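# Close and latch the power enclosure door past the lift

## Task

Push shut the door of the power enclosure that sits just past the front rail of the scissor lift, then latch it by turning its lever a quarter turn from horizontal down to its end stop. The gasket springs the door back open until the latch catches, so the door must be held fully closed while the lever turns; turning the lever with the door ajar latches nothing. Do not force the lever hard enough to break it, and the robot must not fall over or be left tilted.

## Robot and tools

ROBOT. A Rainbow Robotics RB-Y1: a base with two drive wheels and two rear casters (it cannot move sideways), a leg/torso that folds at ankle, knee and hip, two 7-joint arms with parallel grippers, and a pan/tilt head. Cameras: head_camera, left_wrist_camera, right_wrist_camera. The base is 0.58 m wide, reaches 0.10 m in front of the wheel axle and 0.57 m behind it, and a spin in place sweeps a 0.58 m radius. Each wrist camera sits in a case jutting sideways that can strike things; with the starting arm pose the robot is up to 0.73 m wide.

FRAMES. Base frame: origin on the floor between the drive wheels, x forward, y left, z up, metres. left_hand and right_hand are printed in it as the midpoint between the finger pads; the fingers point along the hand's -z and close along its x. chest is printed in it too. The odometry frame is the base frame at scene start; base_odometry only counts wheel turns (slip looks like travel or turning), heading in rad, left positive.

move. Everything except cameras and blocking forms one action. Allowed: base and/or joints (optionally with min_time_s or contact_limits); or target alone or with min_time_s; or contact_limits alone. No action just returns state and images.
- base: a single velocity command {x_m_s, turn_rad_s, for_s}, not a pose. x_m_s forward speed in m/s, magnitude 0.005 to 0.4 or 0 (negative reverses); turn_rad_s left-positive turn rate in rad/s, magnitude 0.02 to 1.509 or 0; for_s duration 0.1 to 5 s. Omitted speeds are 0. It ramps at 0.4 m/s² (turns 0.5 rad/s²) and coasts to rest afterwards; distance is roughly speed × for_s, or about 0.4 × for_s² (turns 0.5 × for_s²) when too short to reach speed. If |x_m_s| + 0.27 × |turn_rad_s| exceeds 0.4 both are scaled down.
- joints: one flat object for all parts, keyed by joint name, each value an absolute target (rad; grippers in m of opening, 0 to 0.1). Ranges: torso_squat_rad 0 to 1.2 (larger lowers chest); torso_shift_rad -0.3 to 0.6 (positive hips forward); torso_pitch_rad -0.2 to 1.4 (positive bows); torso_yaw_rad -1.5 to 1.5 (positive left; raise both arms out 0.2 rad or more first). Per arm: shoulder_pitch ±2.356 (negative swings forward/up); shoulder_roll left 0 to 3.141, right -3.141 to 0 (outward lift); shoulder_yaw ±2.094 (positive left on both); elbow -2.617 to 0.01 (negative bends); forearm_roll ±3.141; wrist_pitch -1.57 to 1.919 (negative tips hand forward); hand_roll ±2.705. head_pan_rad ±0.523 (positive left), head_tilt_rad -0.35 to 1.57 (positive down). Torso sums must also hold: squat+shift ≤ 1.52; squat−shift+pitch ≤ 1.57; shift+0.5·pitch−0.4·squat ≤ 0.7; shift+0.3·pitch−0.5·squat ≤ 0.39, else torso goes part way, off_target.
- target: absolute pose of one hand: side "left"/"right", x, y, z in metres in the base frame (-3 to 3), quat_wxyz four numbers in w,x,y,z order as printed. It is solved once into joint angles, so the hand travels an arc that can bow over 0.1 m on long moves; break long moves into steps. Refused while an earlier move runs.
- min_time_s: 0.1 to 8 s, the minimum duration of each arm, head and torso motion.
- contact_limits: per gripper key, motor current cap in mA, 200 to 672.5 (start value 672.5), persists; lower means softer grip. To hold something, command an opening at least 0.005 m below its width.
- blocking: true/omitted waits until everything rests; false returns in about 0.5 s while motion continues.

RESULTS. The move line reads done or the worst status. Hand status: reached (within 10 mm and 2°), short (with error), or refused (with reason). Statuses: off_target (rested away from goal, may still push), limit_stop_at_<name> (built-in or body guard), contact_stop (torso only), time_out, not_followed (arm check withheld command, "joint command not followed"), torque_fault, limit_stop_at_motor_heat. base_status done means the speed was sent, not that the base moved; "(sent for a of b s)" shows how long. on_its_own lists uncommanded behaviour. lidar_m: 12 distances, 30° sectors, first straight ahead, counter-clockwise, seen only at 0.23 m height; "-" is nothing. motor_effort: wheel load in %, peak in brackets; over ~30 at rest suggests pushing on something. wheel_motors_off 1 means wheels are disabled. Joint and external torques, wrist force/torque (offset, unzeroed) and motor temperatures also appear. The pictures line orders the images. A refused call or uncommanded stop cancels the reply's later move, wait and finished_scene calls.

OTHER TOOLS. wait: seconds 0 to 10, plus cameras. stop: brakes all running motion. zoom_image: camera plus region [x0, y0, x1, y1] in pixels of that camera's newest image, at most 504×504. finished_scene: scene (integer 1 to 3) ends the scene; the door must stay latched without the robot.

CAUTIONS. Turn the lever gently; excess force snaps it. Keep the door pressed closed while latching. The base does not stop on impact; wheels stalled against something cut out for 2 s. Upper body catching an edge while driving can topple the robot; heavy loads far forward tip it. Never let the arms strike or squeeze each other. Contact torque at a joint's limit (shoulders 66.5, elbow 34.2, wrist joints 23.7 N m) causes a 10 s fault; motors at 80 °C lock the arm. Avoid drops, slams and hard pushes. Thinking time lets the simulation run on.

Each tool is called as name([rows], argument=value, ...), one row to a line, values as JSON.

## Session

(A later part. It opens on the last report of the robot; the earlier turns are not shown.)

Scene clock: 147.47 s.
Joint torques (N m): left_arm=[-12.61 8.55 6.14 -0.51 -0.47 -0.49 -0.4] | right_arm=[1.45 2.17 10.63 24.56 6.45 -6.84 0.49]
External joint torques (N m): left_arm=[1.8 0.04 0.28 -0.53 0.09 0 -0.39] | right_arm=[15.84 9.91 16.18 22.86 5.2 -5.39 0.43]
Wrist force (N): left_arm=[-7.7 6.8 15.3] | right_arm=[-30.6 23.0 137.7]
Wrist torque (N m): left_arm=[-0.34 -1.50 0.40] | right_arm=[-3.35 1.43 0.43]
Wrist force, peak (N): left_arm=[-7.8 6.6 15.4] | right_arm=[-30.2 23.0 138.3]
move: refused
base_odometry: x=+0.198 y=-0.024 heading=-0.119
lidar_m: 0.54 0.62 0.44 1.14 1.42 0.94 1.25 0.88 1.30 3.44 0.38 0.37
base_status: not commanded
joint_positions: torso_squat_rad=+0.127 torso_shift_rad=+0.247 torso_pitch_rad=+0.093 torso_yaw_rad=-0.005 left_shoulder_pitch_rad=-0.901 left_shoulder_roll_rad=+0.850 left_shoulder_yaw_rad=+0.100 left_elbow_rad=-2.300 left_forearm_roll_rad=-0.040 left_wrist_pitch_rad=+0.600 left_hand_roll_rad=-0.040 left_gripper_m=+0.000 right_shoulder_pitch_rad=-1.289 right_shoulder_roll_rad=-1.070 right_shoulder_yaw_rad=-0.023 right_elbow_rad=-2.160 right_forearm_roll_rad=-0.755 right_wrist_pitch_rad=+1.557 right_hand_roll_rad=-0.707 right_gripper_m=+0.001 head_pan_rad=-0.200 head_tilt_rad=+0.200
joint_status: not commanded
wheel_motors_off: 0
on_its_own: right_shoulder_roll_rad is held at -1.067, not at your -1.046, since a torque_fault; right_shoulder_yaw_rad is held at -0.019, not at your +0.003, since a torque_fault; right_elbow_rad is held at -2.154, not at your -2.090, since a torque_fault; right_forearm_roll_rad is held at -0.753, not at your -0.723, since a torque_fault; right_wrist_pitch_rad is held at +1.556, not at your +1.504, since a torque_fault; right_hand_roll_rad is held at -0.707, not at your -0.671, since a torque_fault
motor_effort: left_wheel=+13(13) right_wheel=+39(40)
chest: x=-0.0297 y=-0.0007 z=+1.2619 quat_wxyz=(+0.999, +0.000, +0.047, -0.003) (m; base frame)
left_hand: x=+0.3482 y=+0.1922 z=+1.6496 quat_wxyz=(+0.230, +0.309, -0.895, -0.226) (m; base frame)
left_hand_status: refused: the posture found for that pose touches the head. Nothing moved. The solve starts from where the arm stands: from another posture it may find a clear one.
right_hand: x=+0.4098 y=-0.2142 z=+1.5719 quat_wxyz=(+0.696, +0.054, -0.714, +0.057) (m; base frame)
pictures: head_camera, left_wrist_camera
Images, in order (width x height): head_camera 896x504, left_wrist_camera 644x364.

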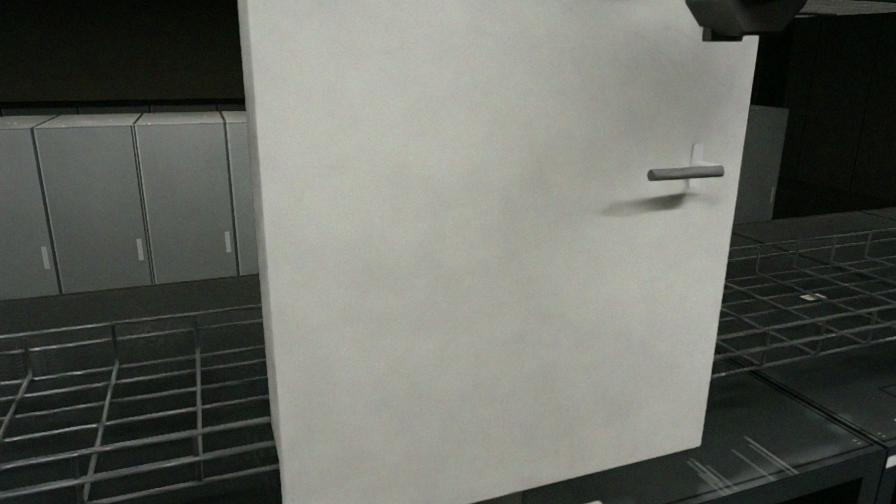

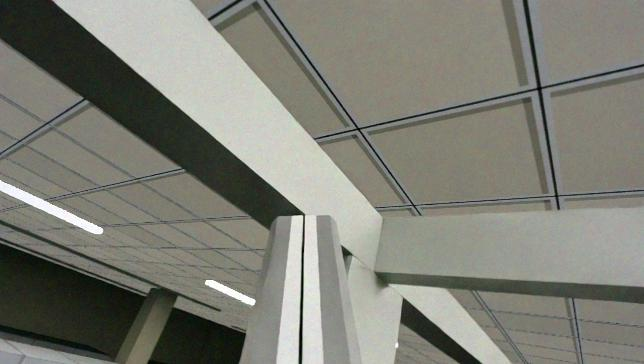

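move(joints={"left_shoulder_pitch_rad":-0.3,"left_shoulder_roll_rad":0.85,"left_shoulder_yaw_rad":0.1,"left_elbow_rad":-2.2,"left_forearm_roll_rad":-0.04,"left_wrist_pitch_rad":0.1,"left_hand_roll_rad":-0.04}, min_time_s=2, cameras=["head_camera"])

move(target={"side":"left","x":0.27,"y":-0.03,"z":1.48,"quat_wxyz":[0.584,-0.140,-0.793,-0.103]}, min_time_s=2.5, cameras=["head_camera","left_wrist_camera"])

Scene clock: 153.17 s.
Joint torques (N m): left_arm=[-10.74 10.26 8.37 -4.47 -0.03 -0.78 -0.44] | right_arm=[1.48 2.21 10.31 24.32 6.43 -6.8 0.29]
External joint torques (N m): left_arm=[1.45 -0.23 0.38 0.31 0.03 -0.05 -0.44] | right_arm=[15.87 9.95 15.85 22.62 5.18 -5.35 0.24]
Wrist force (N): left_arm=[-8.0 4.8 13.9] | right_arm=[-30.5 22.1 137.3]
Wrist torque (N m): left_arm=[-0.20 -1.48 0.40] | right_arm=[-3.31 1.48 0.42]
Wrist force, peak (N): left_arm=[-7.9 6.6 15.3] | right_arm=[-30.2 23.4 138.6]
move: done
base_odometry: x=+0.198 y=-0.024 heading=-0.119
lidar_m: 0.54 0.62 0.45 1.15 1.42 0.94 1.26 0.87 1.30 3.44 0.38 0.37
base_status: not commanded
joint_positions: torso_squat_rad=+0.127 torso_shift_rad=+0.247 torso_pitch_rad=+0.093 torso_yaw_rad=-0.005 left_shoulder_pitch_rad=-0.300 left_shoulder_roll_rad=+0.850 left_shoulder_yaw_rad=+0.100 left_elbow_rad=-2.200 left_forearm_roll_rad=-0.040 left_wrist_pitch_rad=+0.100 left_hand_roll_rad=-0.040 left_gripper_m=+0.000 right_shoulder_pitch_rad=-1.289 right_shoulder_roll_rad=-1.070 right_shoulder_yaw_rad=-0.023 right_elbow_rad=-2.160 right_forearm_roll_rad=-0.755 right_wrist_pitch_rad=+1.557 right_hand_roll_rad=-0.707 right_gripper_m=+0.001 head_pan_rad=-0.200 head_tilt_rad=+0.200
joint_status: all done
wheel_motors_off: 0
on_its_own: right_shoulder_roll_rad is held at -1.067, not at your -1.046, since a torque_fault; right_shoulder_yaw_rad is held at -0.019, not at your +0.003, since a torque_fault; right_elbow_rad is held at -2.154, not at your -2.090, since a torque_fault; right_forearm_roll_rad is held at -0.753, not at your -0.723, since a torque_fault; right_wrist_pitch_rad is held at +1.556, not at your +1.504, since a torque_fault; right_hand_roll_rad is held at -0.707, not at your -0.671, since a torque_fault
motor_effort: left_wheel=+13(13) right_wheel=+39(41)
chest: x=-0.0297 y=-0.0007 z=+1.2619 quat_wxyz=(+0.999, +0.000, +0.047, -0.003) (m; base frame)
left_hand: x=+0.4248 y=+0.2268 z=+1.4395 quat_wxyz=(+0.325, +0.265, -0.841, -0.343) (m; base frame)
right_hand: x=+0.4099 y=-0.2143 z=+1.5719 quat_wxyz=(+0.696, +0.054, -0.714, +0.057) (m; base frame)
pictures: head_camera
Images, in order (width x height): head_camera 896x504.

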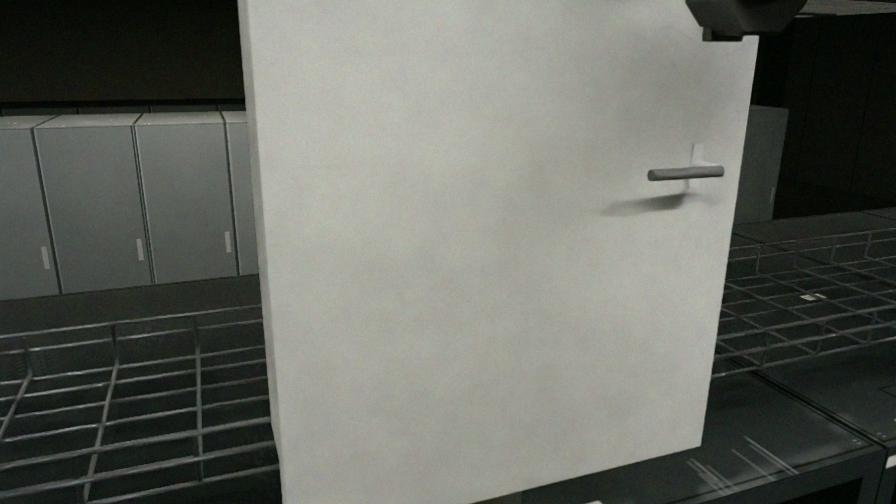

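Scene clock: 153.47 s.
Joint torques (N m): left_arm=[-10.73 10.29 8.26 -4.3 -0.11 -0.82 -0.39] | right_arm=[1.03 1.92 10.28 24.37 6.39 -6.79 0.26]
External joint torques (N m): left_arm=[1.46 -0.2 0.26 0.48 -0.06 -0.09 -0.39] | right_arm=[15.43 9.66 15.83 22.67 5.14 -5.34 0.2]
Wrist force (N): left_arm=[-8.6 5.5 14.0] | right_arm=[-30.5 22.5 137.1]
Wrist torque (N m): left_arm=[-0.28 -1.54 0.40] | right_arm=[-3.33 1.47 0.42]
Wrist force, peak (N): left_arm=[-8.6 5.5 14.0] | right_arm=[-30.4 22.0 137.5]
move: refused
base_odometry: x=+0.198 y=-0.024 heading=-0.119
lidar_m: 0.54 0.62 0.44 1.15 1.42 0.94 1.25 0.87 1.30 3.44 0.39 0.37
base_status: not commanded
joint_positions: torso_squat_rad=+0.127 torso_shift_rad=+0.247 torso_pitch_rad=+0.093 torso_yaw_rad=-0.005 left_shoulder_pitch_rad=-0.300 left_shoulder_roll_rad=+0.850 left_shoulder_yaw_rad=+0.100 left_elbow_rad=-2.200 left_forearm_roll_rad=-0.040 left_wrist_pitch_rad=+0.100 left_hand_roll_rad=-0.040 left_gripper_m=+0.000 right_shoulder_pitch_rad=-1.289 right_shoulder_roll_rad=-1.070 right_shoulder_yaw_rad=-0.023 right_elbow_rad=-2.160 right_forearm_roll_rad=-0.755 right_wrist_pitch_rad=+1.557 right_hand_roll_rad=-0.707 right_gripper_m=+0.001 head_pan_rad=-0.200 head_tilt_rad=+0.200
joint_status: not commanded
wheel_motors_off: 0
on_its_own: right_shoulder_roll_rad is held at -1.067, not at your -1.046, since a torque_fault; right_shoulder_yaw_rad is held at -0.019, not at your +0.003, since a torque_fault; right_elbow_rad is held at -2.154, not at your -2.090, since a torque_fault; right_forearm_roll_rad is held at -0.753, not at your -0.723, since a torque_fault; right_wrist_pitch_rad is held at +1.556, not at your +1.504, since a torque_fault; right_hand_roll_rad is held at -0.707, not at your -0.671, since a torque_fault
motor_effort: left_wheel=+13(13) right_wheel=+39(41)
chest: x=-0.0297 y=-0.0007 z=+1.2619 quat_wxyz=(+0.999, +0.000, +0.047, -0.003) (m; base frame)
left_hand: x=+0.4248 y=+0.2268 z=+1.4395 quat_wxyz=(+0.325, +0.265, -0.841, -0.343) (m; base frame)
left_hand_status: refused: the posture found for that pose touches the torso. Nothing moved. The solve starts from where the arm stands: from another posture it may find a clear one.
right_hand: x=+0.4099 y=-0.2143 z=+1.5719 quat_wxyz=(+0.696, +0.054, -0.714, +0.057) (m; base frame)
pictures: head_camera, left_wrist_camera
Images, in order (width x height): head_camera 896x504, left_wrist_camera 644x364.

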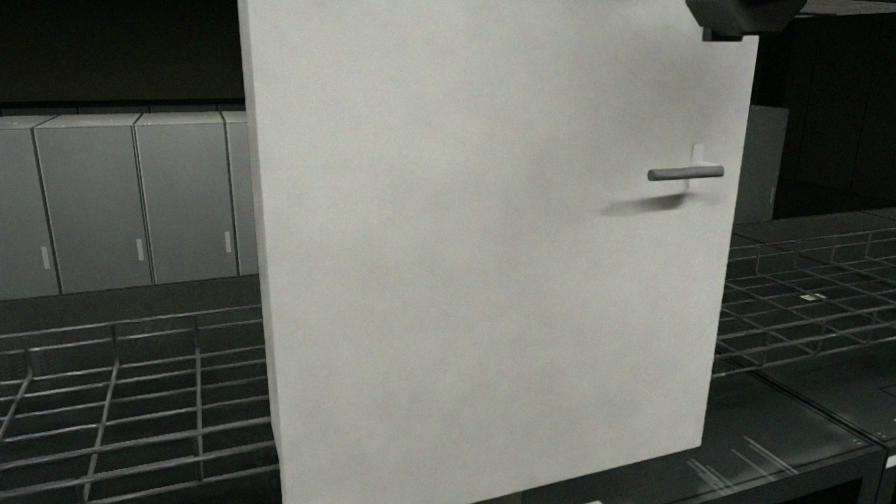

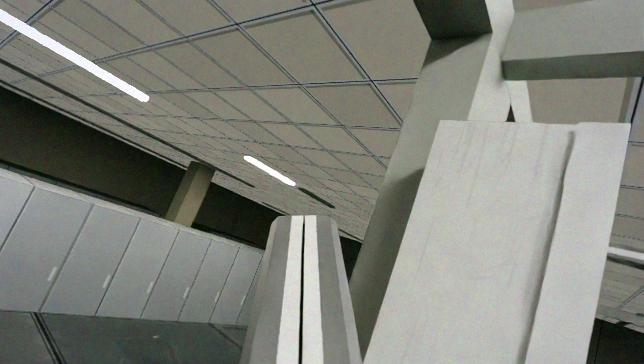

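move(target={"side":"left","x":0.32,"y":0.02,"z":1.48,"quat_wxyz":[0.551,-0.225,-0.788,-0.158]}, min_time_s=2.5, cameras=["head_camera","left_wrist_camera"])

Scene clock: 158.43 s.
Joint torques (N m): left_arm=[-14.76 0.39 2.92 -2.37 -0.41 -1.48 -0.03] | right_arm=[1.41 2.12 10.68 24.38 6.45 -6.28 0.55]
External joint torques (N m): left_arm=[-1.77 -1.45 -0.71 -0.38 0.26 0.14 0.02] | right_arm=[15.81 9.86 16.23 22.68 5.2 -4.83 0.49]
Wrist force (N): left_arm=[-11.3 9.5 12.9] | right_arm=[-29.4 25.4 135.9]
Wrist torque (N m): left_arm=[-0.48 -1.65 0.44] | right_arm=[-3.19 1.44 0.42]
Wrist force, peak (N): left_arm=[-11.7 9.7 13.1] | right_arm=[-30.0 24.9 137.6]
move: short
base_odometry: x=+0.198 y=-0.024 heading=-0.119
lidar_m: 0.54 0.63 0.44 1.15 1.42 0.94 1.25 0.87 1.31 3.44 0.38 0.37
base_status: not commanded
joint_positions: torso_squat_rad=+0.127 torso_shift_rad=+0.247 torso_pitch_rad=+0.093 torso_yaw_rad=-0.005 left_shoulder_pitch_rad=-0.768 left_shoulder_roll_rad=+0.276 left_shoulder_yaw_rad=-0.169 left_elbow_rad=-2.617 left_forearm_roll_rad=+0.271 left_wrist_pitch_rad=+1.081 left_hand_roll_rad=+0.377 left_gripper_m=+0.000 right_shoulder_pitch_rad=-1.289 right_shoulder_roll_rad=-1.070 right_shoulder_yaw_rad=-0.023 right_elbow_rad=-2.160 right_forearm_roll_rad=-0.755 right_wrist_pitch_rad=+1.557 right_hand_roll_rad=-0.707 right_gripper_m=+0.001 head_pan_rad=-0.200 head_tilt_rad=+0.200
joint_status: all done
wheel_motors_off: 0
on_its_own: right_shoulder_roll_rad is held at -1.067, not at your -1.046, since a torque_fault; right_shoulder_yaw_rad is held at -0.019, not at your +0.003, since a torque_fault; right_elbow_rad is held at -2.154, not at your -2.090, since a torque_fault; right_forearm_roll_rad is held at -0.753, not at your -0.723, since a torque_fault; right_wrist_pitch_rad is held at +1.556, not at your +1.504, since a torque_fault; right_hand_roll_rad is held at -0.707, not at your -0.671, since a torque_fault
motor_effort: left_wheel=+13(14) right_wheel=+39(41)
chest: x=-0.0297 y=-0.0007 z=+1.2619 quat_wxyz=(+0.999, +0.000, +0.047, -0.003) (m; base frame)
left_hand: x=+0.3219 y=+0.0195 z=+1.4804 quat_wxyz=(+0.504, -0.269, -0.794, -0.205) (m; base frame)
left_hand_status: short (checked arc, as near as the solve gets, planned for 2.5 s): 2 mm and 9.1 deg off. The place is met; only the turn is off.
right_hand: x=+0.4098 y=-0.2142 z=+1.5719 quat_wxyz=(+0.696, +0.054, -0.714, +0.057) (m; base frame)
pictures: head_camera, left_wrist_camera
Images, in order (width x height): head_camera 896x504, left_wrist_camera 644x364.

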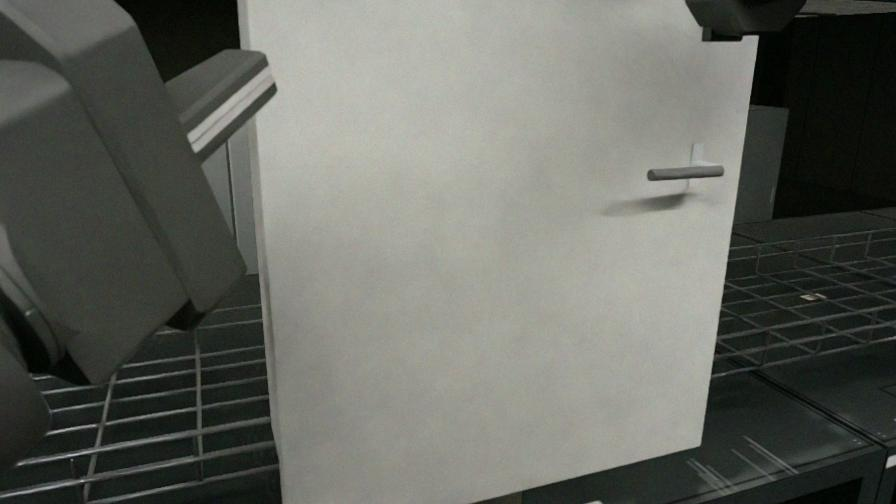

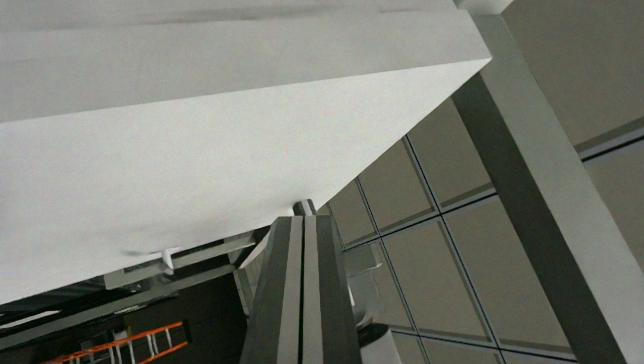

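move(target={"side":"left","x":0.34,"y":-0.10,"z":1.485,"quat_wxyz":[0.551,-0.225,-0.788,-0.158]}, min_time_s=2, cameras=["head_camera"])

move(target={"side":"left","x":0.37,"y":-0.185,"z":1.475,"quat_wxyz":[0.551,-0.225,-0.788,-0.158]}, min_time_s=2, cameras=["head_camera","left_wrist_camera"])

Scene clock: 163.40 s.
Joint torques (N m): left_arm=[-16.24 -2.42 4.4 -3.01 -0.98 -1.37 0.02] | right_arm=[1.16 2.5 10.09 24.81 6.64 -5.59 0.45]
External joint torques (N m): left_arm=[-1.95 -1.39 -0.78 0.35 0 0.18 0.07] | right_arm=[15.55 10.24 15.64 23.12 5.39 -4.14 0.4]
Wrist force (N): left_arm=[-11.9 10.5 12.4] | right_arm=[-28.3 27.7 135.3]
Wrist torque (N m): left_arm=[-0.63 -1.69 0.43] | right_arm=[-3.16 1.41 0.43]
Wrist force, peak (N): left_arm=[-12.1 10.5 12.8] | right_arm=[-29.8 25.8 136.6]
move: done
base_odometry: x=+0.198 y=-0.024 heading=-0.119
lidar_m: 0.54 0.63 0.45 1.15 1.42 0.94 1.25 0.87 1.30 3.44 0.38 0.37
base_status: not commanded
joint_positions: torso_squat_rad=+0.127 torso_shift_rad=+0.247 torso_pitch_rad=+0.093 torso_yaw_rad=-0.005 left_shoulder_pitch_rad=-1.069 left_shoulder_roll_rad=+0.000 left_shoulder_yaw_rad=-0.541 left_elbow_rad=-2.285 left_forearm_roll_rad=-0.322 left_wrist_pitch_rad=+1.264 left_hand_roll_rad=+0.580 left_gripper_m=+0.000 right_shoulder_pitch_rad=-1.289 right_shoulder_roll_rad=-1.070 right_shoulder_yaw_rad=-0.023 right_elbow_rad=-2.160 right_forearm_roll_rad=-0.755 right_wrist_pitch_rad=+1.557 right_hand_roll_rad=-0.707 right_gripper_m=+0.001 head_pan_rad=-0.200 head_tilt_rad=+0.200
joint_status: all done
wheel_motors_off: 0
on_its_own: right_shoulder_roll_rad is held at -1.067, not at your -1.046, since a torque_fault; right_shoulder_yaw_rad is held at -0.019, not at your +0.003, since a torque_fault; right_elbow_rad is held at -2.154, not at your -2.090, since a torque_fault; right_forearm_roll_rad is held at -0.753, not at your -0.723, since a torque_fault; right_wrist_pitch_rad is held at +1.556, not at your +1.504, since a torque_fault; right_hand_roll_rad is held at -0.707, not at your -0.671, since a torque_fault
motor_effort: left_wheel=+13(13) right_wheel=+40(42)
chest: x=-0.0297 y=-0.0007 z=+1.2619 quat_wxyz=(+0.999, +0.000, +0.047, -0.003) (m; base frame)
left_hand: x=+0.3401 y=-0.0997 z=+1.4850 quat_wxyz=(+0.551, -0.225, -0.788, -0.158) (m; base frame)
left_hand_status: reached (checked arc, planned for 2.0 s): 0 mm and 0.0 deg off.
right_hand: x=+0.4098 y=-0.2142 z=+1.5720 quat_wxyz=(+0.696, +0.054, -0.714, +0.057) (m; base frame)
pictures: head_camera
Images, in order (width x height): head_camera 896x504.

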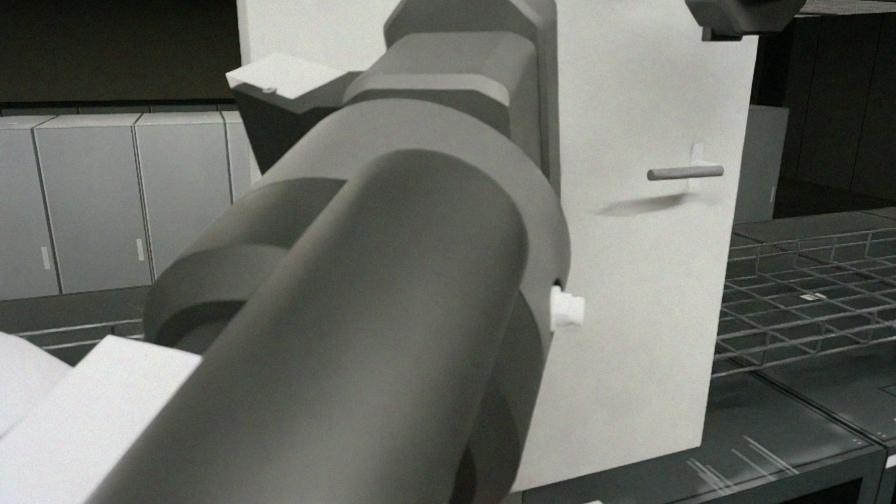

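Scene clock: 163.70 s.
Joint torques (N m): left_arm=[-16.12 -2.34 4.26 -3 -0.99 -1.41 0.01] | right_arm=[0.77 2.33 10.28 24.93 6.75 -5.68 0.38]
External joint torques (N m): left_arm=[-1.84 -1.32 -0.91 0.36 -0.02 0.14 0.06] | right_arm=[15.17 10.07 15.83 23.24 5.5 -4.23 0.33]
Wrist force (N): left_arm=[-11.7 10.4 12.7] | right_arm=[-28.7 27.3 135.1]
Wrist torque (N m): left_arm=[-0.63 -1.67 0.44] | right_arm=[-3.16 1.38 0.41]
Wrist force, peak (N): left_arm=[-12.2 10.1 12.7] | right_arm=[-28.5 27.4 135.5]
move: refused
base_odometry: x=+0.198 y=-0.024 heading=-0.119
lidar_m: 0.54 0.63 0.45 1.15 1.41 0.94 1.25 0.88 1.30 3.44 0.38 0.37
base_status: not commanded
joint_positions: torso_squat_rad=+0.127 torso_shift_rad=+0.247 torso_pitch_rad=+0.093 torso_yaw_rad=-0.005 left_shoulder_pitch_rad=-1.069 left_shoulder_roll_rad=+0.000 left_shoulder_yaw_rad=-0.541 left_elbow_rad=-2.285 left_forearm_roll_rad=-0.322 left_wrist_pitch_rad=+1.264 left_hand_roll_rad=+0.580 left_gripper_m=+0.000 right_shoulder_pitch_rad=-1.289 right_shoulder_roll_rad=-1.070 right_shoulder_yaw_rad=-0.023 right_elbow_rad=-2.160 right_forearm_roll_rad=-0.755 right_wrist_pitch_rad=+1.557 right_hand_roll_rad=-0.707 right_gripper_m=+0.001 head_pan_rad=-0.200 head_tilt_rad=+0.200
joint_status: not commanded
wheel_motors_off: 0
on_its_own: right_shoulder_roll_rad is held at -1.067, not at your -1.046, since a torque_fault; right_shoulder_yaw_rad is held at -0.019, not at your +0.003, since a torque_fault; right_elbow_rad is held at -2.154, not at your -2.090, since a torque_fault; right_forearm_roll_rad is held at -0.753, not at your -0.723, since a torque_fault; right_wrist_pitch_rad is held at +1.556, not at your +1.504, since a torque_fault; right_hand_roll_rad is held at -0.707, not at your -0.671, since a torque_fault
motor_effort: left_wheel=+13(13) right_wheel=+39(41)
chest: x=-0.0297 y=-0.0007 z=+1.2619 quat_wxyz=(+0.999, +0.000, +0.047, -0.003) (m; base frame)
left_hand: x=+0.3401 y=-0.0997 z=+1.4850 quat_wxyz=(+0.551, -0.225, -0.788, -0.158) (m; base frame)
left_hand_status: refused: the posture found for that pose stands 17 mm from the other arm (limit 20 mm). Nothing moved. The solve starts from where the arm stands: from another posture it may find a clear one.
right_hand: x=+0.4098 y=-0.2142 z=+1.5720 quat_wxyz=(+0.696, +0.054, -0.714, +0.057) (m; base frame)
pictures: head_camera, left_wrist_camera
Images, in order (width x height): head_camera 896x504, left_wrist_camera 644x364.

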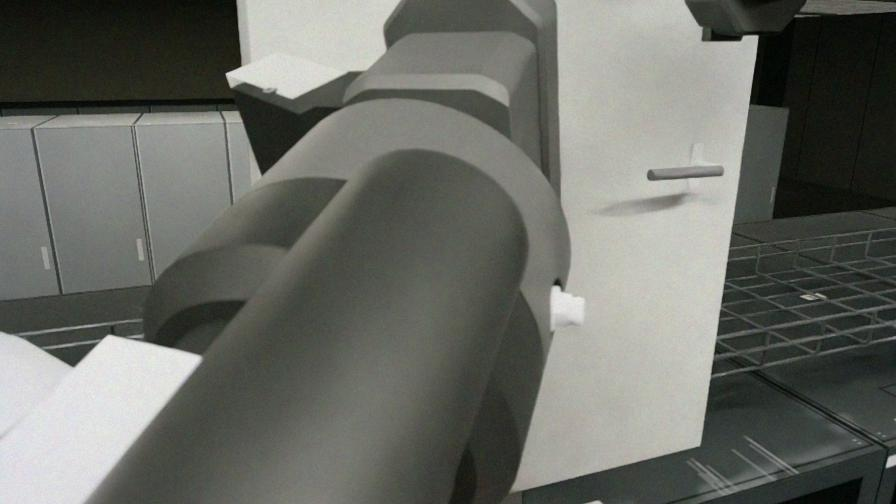

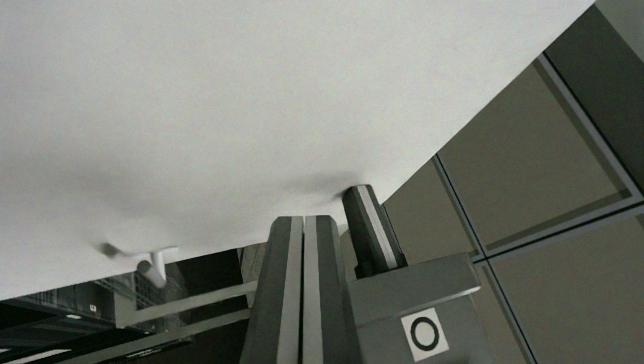

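move(target={"side":"left","x":0.362,"y":-0.165,"z":1.467,"quat_wxyz":[0.500,-0.290,-0.795,-0.182]}, min_time_s=2, cameras=["head_camera","left_wrist_camera"])

Scene clock: 168.57 s.
Joint torques (N m): left_arm=[-13.38 -0.08 5.31 -4.92 -1.1 -1.34 0.02] | right_arm=[1.35 2.36 10.65 25.01 6.83 -5.68 0.45]
External joint torques (N m): left_arm=[2.15 1.77 -0.96 0.53 -0.15 -0.11 0.07] | right_arm=[15.74 10.1 16.2 23.32 5.58 -4.23 0.39]
Wrist force (N): left_arm=[-11.7 9.8 13.3] | right_arm=[-28.5 28.0 135.8]
Wrist torque (N m): left_arm=[-0.57 -1.71 0.44] | right_arm=[-3.18 1.36 0.42]
Wrist force, peak (N): left_arm=[-12.1 10.2 12.9] | right_arm=[-28.0 28.0 136.2]
move: done
base_odometry: x=+0.198 y=-0.024 heading=-0.119
lidar_m: 0.54 0.63 0.45 1.15 1.42 0.94 1.25 0.87 1.30 3.44 0.38 0.37
base_status: not commanded
joint_positions: torso_squat_rad=+0.127 torso_shift_rad=+0.247 torso_pitch_rad=+0.093 torso_yaw_rad=-0.005 left_shoulder_pitch_rad=-1.046 left_shoulder_roll_rad=+0.003 left_shoulder_yaw_rad=-0.629 left_elbow_rad=-2.016 left_forearm_roll_rad=-0.420 left_wrist_pitch_rad=+0.859 left_hand_roll_rad=+0.801 left_gripper_m=+0.000 right_shoulder_pitch_rad=-1.289 right_shoulder_roll_rad=-1.070 right_shoulder_yaw_rad=-0.023 right_elbow_rad=-2.160 right_forearm_roll_rad=-0.755 right_wrist_pitch_rad=+1.557 right_hand_roll_rad=-0.707 right_gripper_m=+0.001 head_pan_rad=-0.200 head_tilt_rad=+0.200
joint_status: all done
wheel_motors_off: 0
on_its_own: right_shoulder_roll_rad is held at -1.067, not at your -1.046, since a torque_fault; right_shoulder_yaw_rad is held at -0.019, not at your +0.003, since a torque_fault; right_elbow_rad is held at -2.154, not at your -2.090, since a torque_fault; right_forearm_roll_rad is held at -0.753, not at your -0.723, since a torque_fault; right_wrist_pitch_rad is held at +1.556, not at your +1.504, since a torque_fault; right_hand_roll_rad is held at -0.707, not at your -0.671, since a torque_fault
motor_effort: left_wheel=+13(13) right_wheel=+41(42)
chest: x=-0.0297 y=-0.0007 z=+1.2619 quat_wxyz=(+0.999, +0.000, +0.047, -0.003) (m; base frame)
left_hand: x=+0.3616 y=-0.1651 z=+1.4672 quat_wxyz=(+0.500, -0.290, -0.795, -0.183) (m; base frame)
left_hand_status: reached (checked arc, planned for 2.0 s): 0 mm and 0.1 deg off.
right_hand: x=+0.4098 y=-0.2142 z=+1.5720 quat_wxyz=(+0.696, +0.054, -0.714, +0.057) (m; base frame)
pictures: head_camera, left_wrist_camera
Images, in order (width x height): head_camera 896x504, left_wrist_camera 644x364.

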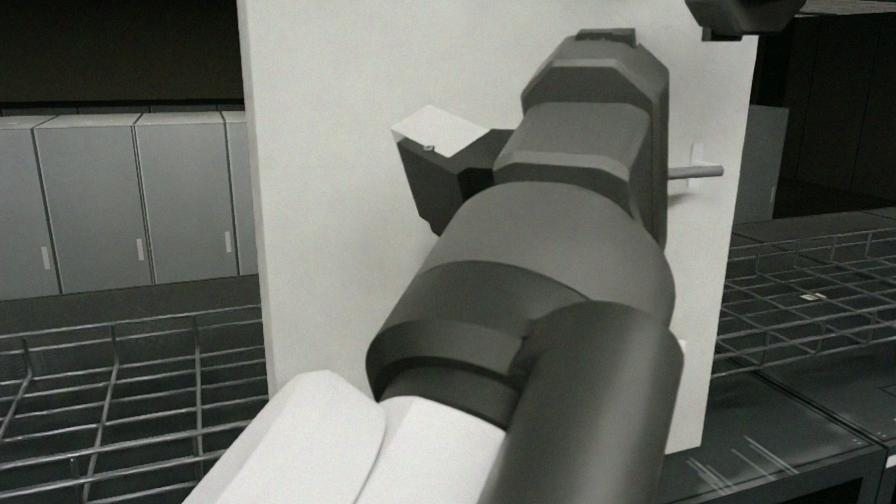

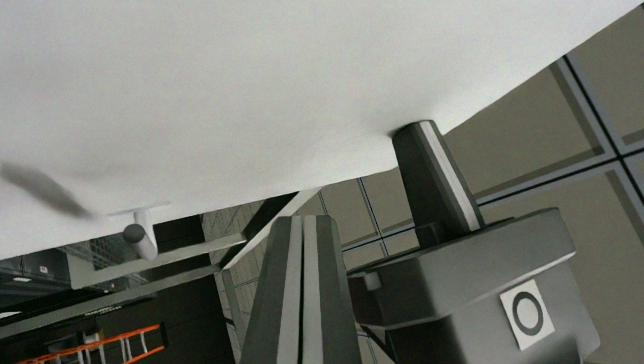

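move(target={"side":"left","x":0.382,"y":-0.192,"z":1.462,"quat_wxyz":[0.500,-0.290,-0.795,-0.182]}, min_time_s=2, cameras=["head_camera","left_wrist_camera"])

Scene clock: 172.37 s.
Joint torques (N m): left_arm=[-18.52 -2.56 6.14 -5.1 -1.03 -1.12 0.01] | right_arm=[1.46 2.34 10.66 25.04 6.72 -5.67 0.46]
External joint torques (N m): left_arm=[-2 -1.43 -0.89 0.72 -0.02 -0.09 0.06] | right_arm=[15.85 10.08 16.21 23.35 5.46 -4.21 0.41]
Wrist force (N): left_arm=[-11.7 10.2 12.9] | right_arm=[-28.2 28.1 136.3]
Wrist torque (N m): left_arm=[-0.58 -1.70 0.43] | right_arm=[-3.11 1.39 0.40]
Wrist force, peak (N): left_arm=[-11.9 9.9 13.4] | right_arm=[-28.1 28.4 136.6]
move: done
base_odometry: x=+0.198 y=-0.024 heading=-0.119
lidar_m: 0.54 0.62 0.44 1.15 1.42 0.93 1.25 0.87 1.30 3.45 0.38 0.37
base_status: not commanded
joint_positions: torso_squat_rad=+0.127 torso_shift_rad=+0.247 torso_pitch_rad=+0.093 torso_yaw_rad=-0.005 left_shoulder_pitch_rad=-1.126 left_shoulder_roll_rad=+0.000 left_shoulder_yaw_rad=-0.656 left_elbow_rad=-1.853 left_forearm_roll_rad=-0.494 left_wrist_pitch_rad=+0.797 left_hand_roll_rad=+0.942 left_gripper_m=+0.000 right_shoulder_pitch_rad=-1.289 right_shoulder_roll_rad=-1.070 right_shoulder_yaw_rad=-0.023 right_elbow_rad=-2.160 right_forearm_roll_rad=-0.755 right_wrist_pitch_rad=+1.557 right_hand_roll_rad=-0.707 right_gripper_m=+0.001 head_pan_rad=-0.200 head_tilt_rad=+0.200
joint_status: all done
wheel_motors_off: 0
on_its_own: right_shoulder_roll_rad is held at -1.067, not at your -1.046, since a torque_fault; right_shoulder_yaw_rad is held at -0.019, not at your +0.003, since a torque_fault; right_elbow_rad is held at -2.154, not at your -2.090, since a torque_fault; right_forearm_roll_rad is held at -0.753, not at your -0.723, since a torque_fault; right_wrist_pitch_rad is held at +1.556, not at your +1.504, since a torque_fault; right_hand_roll_rad is held at -0.707, not at your -0.671, since a torque_fault
motor_effort: left_wheel=+13(13) right_wheel=+39(41)
chest: x=-0.0297 y=-0.0007 z=+1.2619 quat_wxyz=(+0.999, +0.000, +0.047, -0.003) (m; base frame)
left_hand: x=+0.3820 y=-0.1915 z=+1.4620 quat_wxyz=(+0.500, -0.290, -0.795, -0.183) (m; base frame)
left_hand_status: reached (checked arc, planned for 2.0 s): 1 mm and 0.1 deg off.
right_hand: x=+0.4098 y=-0.2141 z=+1.5720 quat_wxyz=(+0.696, +0.054, -0.714, +0.057) (m; base frame)
pictures: head_camera, left_wrist_camera
Images, in order (width x height): head_camera 896x504, left_wrist_camera 644x364.

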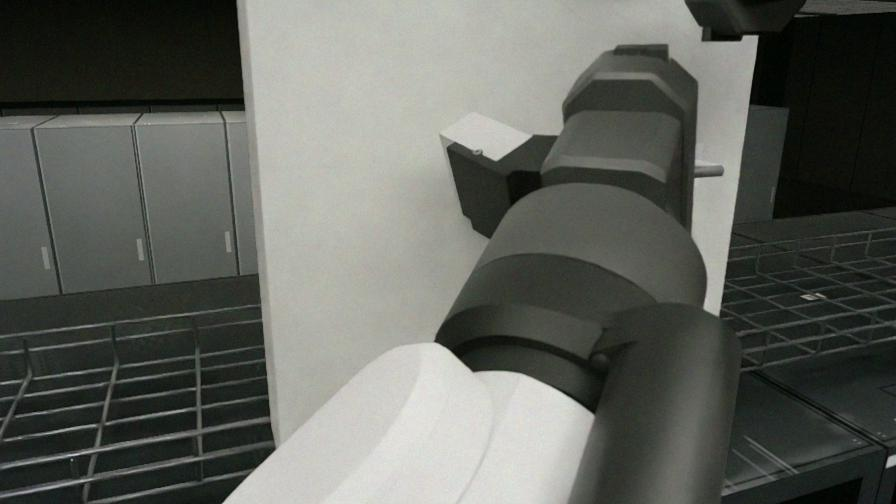

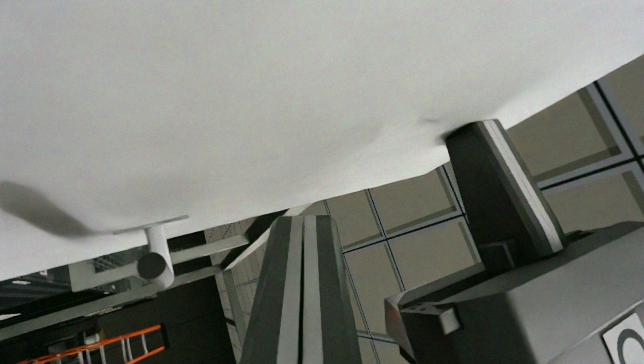

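move(target={"side":"left","x":0.382,"y":-0.198,"z":1.448,"quat_wxyz":[0.500,-0.290,-0.795,-0.182]}, min_time_s=1.5, cameras=["left_wrist_camera"])

move(target={"side":"left","x":0.382,"y":-0.198,"z":1.438,"quat_wxyz":[0.500,-0.290,-0.795,-0.182]}, min_time_s=1.5, cameras=["left_wrist_camera"])

Scene clock: 179.00 s.
Joint torques (N m): left_arm=[-14.24 -2.7 6.53 -5.27 -1.12 -1.09 0.08] | right_arm=[1.3 2.1 10.48 24.95 6.79 -5.73 0.27]
External joint torques (N m): left_arm=[2.21 -1.23 -0.64 0.78 -0.08 -0.14 0.13] | right_arm=[15.69 9.84 16.03 23.26 5.54 -4.28 0.22]
Wrist force (N): left_arm=[-11.0 9.9 13.3] | right_arm=[-28.0 28.3 136.2]
Wrist torque (N m): left_arm=[-0.55 -1.58 0.47] | right_arm=[-3.16 1.43 0.40]
Wrist force, peak (N): left_arm=[-11.8 10.2 13.3] | right_arm=[-28.1 28.1 136.5]
move: done
base_odometry: x=+0.198 y=-0.024 heading=-0.119
lidar_m: 0.54 0.62 0.44 1.15 1.42 0.94 1.25 0.87 1.30 3.44 0.38 0.37
base_status: not commanded
joint_positions: torso_squat_rad=+0.127 torso_shift_rad=+0.247 torso_pitch_rad=+0.093 torso_yaw_rad=-0.005 left_shoulder_pitch_rad=-1.109 left_shoulder_roll_rad=+0.000 left_shoulder_yaw_rad=-0.694 left_elbow_rad=-1.833 left_forearm_roll_rad=-0.549 left_wrist_pitch_rad=+0.782 left_hand_roll_rad=+0.996 left_gripper_m=+0.000 right_shoulder_pitch_rad=-1.289 right_shoulder_roll_rad=-1.070 right_shoulder_yaw_rad=-0.023 right_elbow_rad=-2.160 right_forearm_roll_rad=-0.755 right_wrist_pitch_rad=+1.557 right_hand_roll_rad=-0.707 right_gripper_m=+0.001 head_pan_rad=-0.200 head_tilt_rad=+0.200
joint_status: all done
wheel_motors_off: 0
on_its_own: right_shoulder_roll_rad is held at -1.067, not at your -1.046, since a torque_fault; right_shoulder_yaw_rad is held at -0.019, not at your +0.003, since a torque_fault; right_elbow_rad is held at -2.154, not at your -2.090, since a torque_fault; right_forearm_roll_rad is held at -0.753, not at your -0.723, since a torque_fault; right_wrist_pitch_rad is held at +1.556, not at your +1.504, since a torque_fault; right_hand_roll_rad is held at -0.707, not at your -0.671, since a torque_fault
motor_effort: left_wheel=+13(13) right_wheel=+40(41)
chest: x=-0.0297 y=-0.0007 z=+1.2619 quat_wxyz=(+0.999, +0.000, +0.047, -0.003) (m; base frame)
left_hand: x=+0.3816 y=-0.1979 z=+1.4484 quat_wxyz=(+0.500, -0.290, -0.795, -0.184) (m; base frame)
left_hand_status: reached (checked arc, planned for 1.5 s): 1 mm and 0.3 deg off.
right_hand: x=+0.4098 y=-0.2141 z=+1.5720 quat_wxyz=(+0.696, +0.054, -0.714, +0.057) (m; base frame)
pictures: left_wrist_camera
Images, in order (width x height): left_wrist_camera 644x364.

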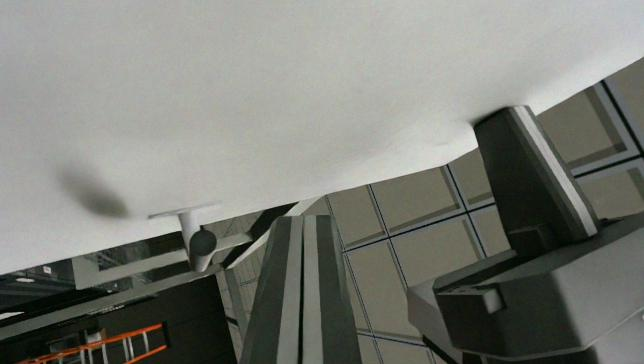

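Scene clock: 180.83 s.
Joint torques (N m): left_arm=[-14.25 -3.01 6.31 -5.45 -1.15 -1.15 0.09] | right_arm=[1.15 2.53 10.37 24.86 6.8 -5.7 0.38]
External joint torques (N m): left_arm=[2.1 -1.15 -0.81 0.81 -0.11 -0.23 0.14] | right_arm=[15.54 10.26 15.92 23.17 5.55 -4.25 0.33]
Wrist force (N): left_arm=[-11.1 9.8 12.4] | right_arm=[-28.3 28.3 135.8]
Wrist torque (N m): left_arm=[-0.55 -1.59 0.46] | right_arm=[-3.16 1.40 0.38]
Wrist force, peak (N): left_arm=[-11.6 10.2 13.2] | right_arm=[-28.0 28.6 136.6]
move: done
base_odometry: x=+0.198 y=-0.024 heading=-0.119
lidar_m: 0.54 0.63 0.44 1.15 1.42 0.94 1.25 0.88 1.30 3.44 0.38 0.37
base_status: not commanded
joint_positions: torso_squat_rad=+0.127 torso_shift_rad=+0.247 torso_pitch_rad=+0.093 torso_yaw_rad=-0.005 left_shoulder_pitch_rad=-1.082 left_shoulder_roll_rad=+0.000 left_shoulder_yaw_rad=-0.713 left_elbow_rad=-1.830 left_forearm_roll_rad=-0.588 left_wrist_pitch_rad=+0.767 left_hand_roll_rad=+1.022 left_gripper_m=+0.000 right_shoulder_pitch_rad=-1.289 right_shoulder_roll_rad=-1.070 right_shoulder_yaw_rad=-0.023 right_elbow_rad=-2.160 right_forearm_roll_rad=-0.755 right_wrist_pitch_rad=+1.557 right_hand_roll_rad=-0.707 right_gripper_m=+0.001 head_pan_rad=-0.200 head_tilt_rad=+0.200
joint_status: all done
wheel_motors_off: 0
on_its_own: right_shoulder_roll_rad is held at -1.067, not at your -1.046, since a torque_fault; right_shoulder_yaw_rad is held at -0.019, not at your +0.003, since a torque_fault; right_elbow_rad is held at -2.154, not at your -2.090, since a torque_fault; right_forearm_roll_rad is held at -0.753, not at your -0.723, since a torque_fault; right_wrist_pitch_rad is held at +1.556, not at your +1.504, since a torque_fault; right_hand_roll_rad is held at -0.707, not at your -0.671, since a torque_fault
motor_effort: left_wheel=+13(13) right_wheel=+39(41)
chest: x=-0.0297 y=-0.0007 z=+1.2619 quat_wxyz=(+0.999, +0.000, +0.047, -0.003) (m; base frame)
left_hand: x=+0.3818 y=-0.1981 z=+1.4385 quat_wxyz=(+0.500, -0.290, -0.795, -0.183) (m; base frame)
left_hand_status: reached (checked arc, planned for 1.5 s): 1 mm and 0.1 deg off.
right_hand: x=+0.4098 y=-0.2141 z=+1.5720 quat_wxyz=(+0.696, +0.054, -0.714, +0.057) (m; base frame)
pictures: left_wrist_camera
Images, in order (width x height): left_wrist_camera 644x364.

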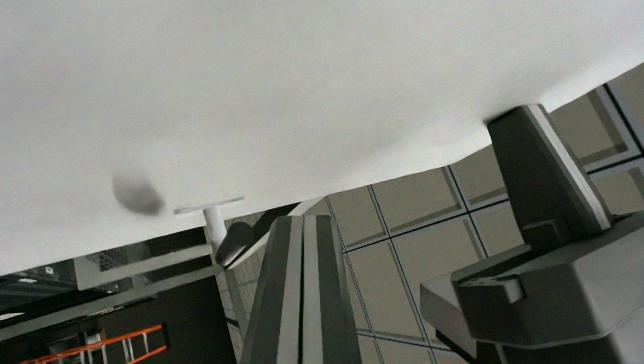

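move(target={"side":"left","x":0.385,"y":-0.204,"z":1.428,"quat_wxyz":[0.500,-0.290,-0.795,-0.182]}, min_time_s=1.5, cameras=["left_wrist_camera"])

move(target={"side":"left","x":0.385,"y":-0.204,"z":1.418,"quat_wxyz":[0.500,-0.290,-0.795,-0.182]}, min_time_s=1.5, cameras=["left_wrist_camera"])

Scene clock: 185.57 s.
Joint torques (N m): left_arm=[-6.1 -2.43 -3.19 3.38 3.41 0.26 0.32] | right_arm=[0.14 2.12 10.59 22.31 5.79 -7.11 0.48]
External joint torques (N m): left_arm=[10.32 -0.46 -10.41 9.8 4.46 1.09 0.37] | right_arm=[14.53 9.87 16.15 20.62 4.54 -5.66 0.42]
Wrist force (N): left_arm=[14.2 17.7 15.9] | right_arm=[-30.4 18.9 130.1]
Wrist torque (N m): left_arm=[-0.38 -2.22 0.14] | right_arm=[-3.36 1.43 0.46]
Wrist force, peak (N): left_arm=[12.7 17.5 19.6] | right_arm=[-28.3 28.3 136.3]
move: done
base_odometry: x=+0.198 y=-0.024 heading=-0.119
lidar_m: 0.55 0.63 0.45 1.15 1.42 0.94 1.25 0.87 1.30 3.44 0.39 0.36
base_status: not commanded
joint_positions: torso_squat_rad=+0.127 torso_shift_rad=+0.247 torso_pitch_rad=+0.093 torso_yaw_rad=-0.005 left_shoulder_pitch_rad=-1.079 left_shoulder_roll_rad=+0.000 left_shoulder_yaw_rad=-0.734 left_elbow_rad=-1.800 left_forearm_roll_rad=-0.634 left_wrist_pitch_rad=+0.749 left_hand_roll_rad=+1.074 left_gripper_m=+0.000 right_shoulder_pitch_rad=-1.288 right_shoulder_roll_rad=-1.070 right_shoulder_yaw_rad=-0.023 right_elbow_rad=-2.159 right_forearm_roll_rad=-0.754 right_wrist_pitch_rad=+1.557 right_hand_roll_rad=-0.707 right_gripper_m=+0.001 head_pan_rad=-0.200 head_tilt_rad=+0.200
joint_status: all done
wheel_motors_off: 0
on_its_own: right_shoulder_roll_rad is held at -1.067, not at your -1.046, since a torque_fault; right_shoulder_yaw_rad is held at -0.019, not at your +0.003, since a torque_fault; right_elbow_rad is held at -2.154, not at your -2.090, since a torque_fault; right_forearm_roll_rad is held at -0.753, not at your -0.723, since a torque_fault; right_wrist_pitch_rad is held at +1.556, not at your +1.504, since a torque_fault; right_hand_roll_rad is held at -0.707, not at your -0.671, since a torque_fault
motor_effort: left_wheel=+13(13) right_wheel=+40(42)
chest: x=-0.0297 y=-0.0004 z=+1.2619 quat_wxyz=(+0.999, +0.000, +0.046, -0.003) (m; base frame)
left_hand: x=+0.3839 y=-0.2027 z=+1.4307 quat_wxyz=(+0.498, -0.291, -0.796, -0.183) (m; base frame)
left_hand_status: reached (checked arc, planned for 1.5 s): 3 mm and 0.2 deg off.
right_hand: x=+0.4100 y=-0.2140 z=+1.5719 quat_wxyz=(+0.696, +0.054, -0.714, +0.057) (m; base frame)
pictures: left_wrist_camera
Images, in order (width x height): left_wrist_camera 644x364.

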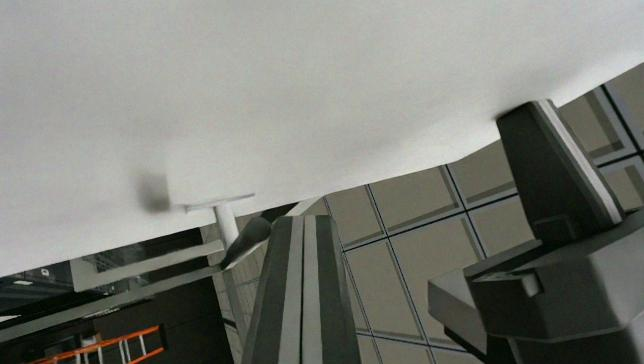

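Scene clock: 187.40 s.
Joint torques (N m): left_arm=[-4.63 -2.72 -4.75 4.88 4.09 0.23 0.41] | right_arm=[-1.16 2.82 10.42 21.74 5.64 -7.53 0.36]
External joint torques (N m): left_arm=[11.7 -0.41 -11.92 11.49 5.13 1.01 0.46] | right_arm=[13.24 10.57 15.98 20.05 4.39 -6.08 0.31]
Wrist force (N): left_arm=[18.5 18.9 18.3] | right_arm=[-30.8 17.6 128.6]
Wrist torque (N m): left_arm=[-0.33 -2.29 0.13] | right_arm=[-3.47 1.42 0.47]
Wrist force, peak (N): left_arm=[18.3 19.0 18.9] | right_arm=[-31.2 18.2 131.3]
move: done
base_odometry: x=+0.198 y=-0.024 heading=-0.119
lidar_m: 0.54 0.62 0.45 1.15 1.41 0.94 1.25 0.88 1.30 3.45 0.38 0.37
base_status: not commanded
joint_positions: torso_squat_rad=+0.127 torso_shift_rad=+0.247 torso_pitch_rad=+0.093 torso_yaw_rad=-0.005 left_shoulder_pitch_rad=-1.055 left_shoulder_roll_rad=+0.000 left_shoulder_yaw_rad=-0.752 left_elbow_rad=-1.794 left_forearm_roll_rad=-0.674 left_wrist_pitch_rad=+0.735 left_hand_roll_rad=+1.104 left_gripper_m=+0.000 right_shoulder_pitch_rad=-1.288 right_shoulder_roll_rad=-1.070 right_shoulder_yaw_rad=-0.023 right_elbow_rad=-2.159 right_forearm_roll_rad=-0.754 right_wrist_pitch_rad=+1.558 right_hand_roll_rad=-0.707 right_gripper_m=+0.001 head_pan_rad=-0.200 head_tilt_rad=+0.200
joint_status: all done
wheel_motors_off: 0
on_its_own: right_shoulder_roll_rad is held at -1.067, not at your -1.046, since a torque_fault; right_shoulder_yaw_rad is held at -0.019, not at your +0.003, since a torque_fault; right_elbow_rad is held at -2.154, not at your -2.090, since a torque_fault; right_forearm_roll_rad is held at -0.753, not at your -0.723, since a torque_fault; right_wrist_pitch_rad is held at +1.556, not at your +1.504, since a torque_fault; right_hand_roll_rad is held at -0.707, not at your -0.671, since a torque_fault
motor_effort: left_wheel=+13(13) right_wheel=+39(41)
chest: x=-0.0298 y=-0.0003 z=+1.2619 quat_wxyz=(+0.999, +0.000, +0.046, -0.003) (m; base frame)
left_hand: x=+0.3840 y=-0.2033 z=+1.4212 quat_wxyz=(+0.498, -0.291, -0.796, -0.182) (m; base frame)
left_hand_status: reached (checked arc, planned for 1.5 s): 3 mm and 0.3 deg off.
right_hand: x=+0.4100 y=-0.2140 z=+1.5719 quat_wxyz=(+0.696, +0.054, -0.714, +0.057) (m; base frame)
pictures: left_wrist_camera
Images, in order (width x height): left_wrist_camera 644x364.

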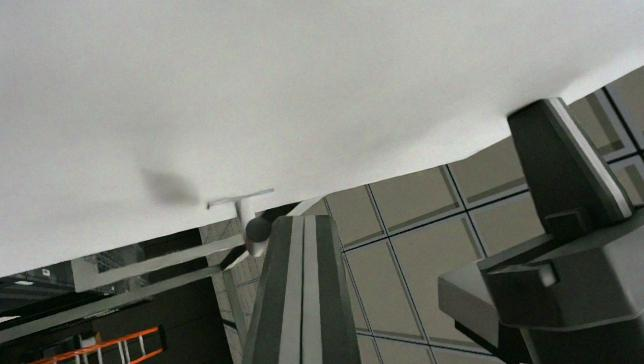

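move(target={"side":"left","x":0.384,"y":-0.204,"z":1.406,"quat_wxyz":[0.500,-0.290,-0.795,-0.182]}, min_time_s=1.5, cameras=["head_camera","left_wrist_camera"])

move(target={"side":"left","x":0.385,"y":-0.208,"z":1.396,"quat_wxyz":[0.500,-0.290,-0.795,-0.182]}, min_time_s=1.5, cameras=["left_wrist_camera"])

Scene clock: 193.47 s.
Joint torques (N m): left_arm=[-9.1 3.58 9.68 -0.64 -0.56 1.85 0.16] | right_arm=[0.29 1.33 8.34 23.21 6.34 -4.93 0.47]
External joint torques (N m): left_arm=[7.03 6.38 2.6 6.23 0.48 2.59 0.21] | right_arm=[14.68 9.07 13.9 21.52 5.08 -3.48 0.42]
Wrist force (N): left_arm=[-3.7 0.6 17.7] | right_arm=[-26.0 26.5 125.4]
Wrist torque (N m): left_arm=[-0.78 -1.87 0.37] | right_arm=[-3.16 1.35 0.44]
Wrist force, peak (N): left_arm=[-2.8 -10.4 34.8] | right_arm=[-25.9 27.7 129.5]
move: done
base_odometry: x=+0.198 y=-0.024 heading=-0.119
lidar_m: 0.54 0.62 0.45 1.15 1.42 0.94 1.25 0.87 1.30 3.44 0.39 0.37
base_status: not commanded
joint_positions: torso_squat_rad=+0.127 torso_shift_rad=+0.247 torso_pitch_rad=+0.093 torso_yaw_rad=-0.005 left_shoulder_pitch_rad=-1.022 left_shoulder_roll_rad=-0.002 left_shoulder_yaw_rad=-0.776 left_elbow_rad=-1.790 left_forearm_roll_rad=-0.717 left_wrist_pitch_rad=+0.719 left_hand_roll_rad=+1.133 left_gripper_m=+0.000 right_shoulder_pitch_rad=-1.289 right_shoulder_roll_rad=-1.069 right_shoulder_yaw_rad=-0.022 right_elbow_rad=-2.160 right_forearm_roll_rad=-0.755 right_wrist_pitch_rad=+1.557 right_hand_roll_rad=-0.707 right_gripper_m=+0.001 head_pan_rad=-0.200 head_tilt_rad=+0.200
joint_status: all done
wheel_motors_off: 0
on_its_own: right_shoulder_roll_rad is held at -1.067, not at your -1.046, since a torque_fault; right_shoulder_yaw_rad is held at -0.019, not at your +0.003, since a torque_fault; right_elbow_rad is held at -2.154, not at your -2.090, since a torque_fault; right_forearm_roll_rad is held at -0.753, not at your -0.723, since a torque_fault; right_wrist_pitch_rad is held at +1.556, not at your +1.504, since a torque_fault; right_hand_roll_rad is held at -0.707, not at your -0.671, since a torque_fault
motor_effort: left_wheel=+13(13) right_wheel=+40(41)
chest: x=-0.0298 y=-0.0005 z=+1.2619 quat_wxyz=(+0.999, +0.000, +0.046, -0.003) (m; base frame)
left_hand: x=+0.3822 y=-0.2055 z=+1.4076 quat_wxyz=(+0.499, -0.292, -0.795, -0.184) (m; base frame)
left_hand_status: reached (checked arc, planned for 1.5 s): 3 mm and 0.3 deg off.
right_hand: x=+0.4099 y=-0.2139 z=+1.5719 quat_wxyz=(+0.696, +0.054, -0.714, +0.057) (m; base frame)
pictures: head_camera, left_wrist_camera
Images, in order (width x height): head_camera 896x504, left_wrist_camera 644x364.

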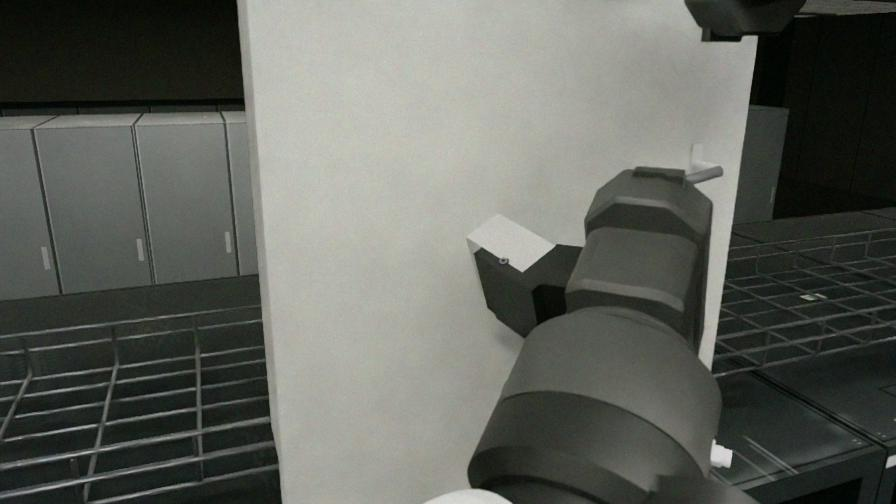

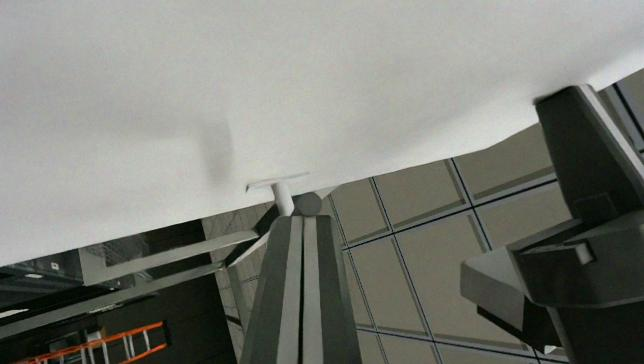

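Scene clock: 195.30 s.
Joint torques (N m): left_arm=[-13.78 -1.06 5.93 -6.18 -1.14 -0.92 0.11] | right_arm=[0.76 1.43 9.57 24.73 6.43 -5.45 0.53]
External joint torques (N m): left_arm=[2.34 1.95 -1.19 0.87 -0.09 -0.26 0.16] | right_arm=[15.15 9.17 15.13 23.04 5.18 -3.99 0.48]
Wrist force (N): left_arm=[-11.6 10.4 13.1] | right_arm=[-28.6 26.4 136.3]
Wrist torque (N m): left_arm=[-0.62 -1.69 0.47] | right_arm=[-3.18 1.36 0.43]
Wrist force, peak (N): left_arm=[-7.3 0.1 21.8] | right_arm=[-28.4 26.3 137.5]
move: done
base_odometry: x=+0.198 y=-0.024 heading=-0.119
lidar_m: 0.54 0.62 0.44 1.15 1.42 0.94 1.25 0.87 1.30 3.44 0.38 0.37
base_status: not commanded
joint_positions: torso_squat_rad=+0.127 torso_shift_rad=+0.247 torso_pitch_rad=+0.093 torso_yaw_rad=-0.005 left_shoulder_pitch_rad=-1.010 left_shoulder_roll_rad=+0.000 left_shoulder_yaw_rad=-0.798 left_elbow_rad=-1.767 left_forearm_roll_rad=-0.764 left_wrist_pitch_rad=+0.708 left_hand_roll_rad=+1.181 left_gripper_m=+0.000 right_shoulder_pitch_rad=-1.289 right_shoulder_roll_rad=-1.069 right_shoulder_yaw_rad=-0.023 right_elbow_rad=-2.160 right_forearm_roll_rad=-0.755 right_wrist_pitch_rad=+1.557 right_hand_roll_rad=-0.707 right_gripper_m=+0.001 head_pan_rad=-0.200 head_tilt_rad=+0.200
joint_status: all done
wheel_motors_off: 0
on_its_own: right_shoulder_roll_rad is held at -1.067, not at your -1.046, since a torque_fault; right_shoulder_yaw_rad is held at -0.019, not at your +0.003, since a torque_fault; right_elbow_rad is held at -2.154, not at your -2.090, since a torque_fault; right_forearm_roll_rad is held at -0.753, not at your -0.723, since a torque_fault; right_wrist_pitch_rad is held at +1.556, not at your +1.504, since a torque_fault; right_hand_roll_rad is held at -0.707, not at your -0.671, since a torque_fault
motor_effort: left_wheel=+13(13) right_wheel=+40(42)
chest: x=-0.0297 y=-0.0005 z=+1.2619 quat_wxyz=(+0.999, +0.000, +0.046, -0.003) (m; base frame)
left_hand: x=+0.3845 y=-0.2081 z=+1.3964 quat_wxyz=(+0.501, -0.290, -0.795, -0.183) (m; base frame)
left_hand_status: reached (checked arc, planned for 1.5 s): 1 mm and 0.2 deg off.
right_hand: x=+0.4098 y=-0.2139 z=+1.5720 quat_wxyz=(+0.696, +0.054, -0.714, +0.057) (m; base frame)
pictures: left_wrist_camera
Images, in order (width x height): left_wrist_camera 644x364.

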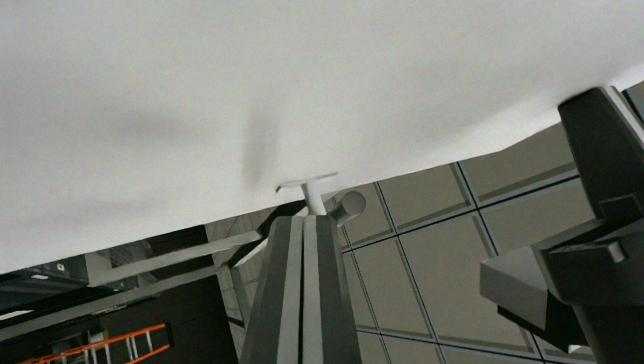

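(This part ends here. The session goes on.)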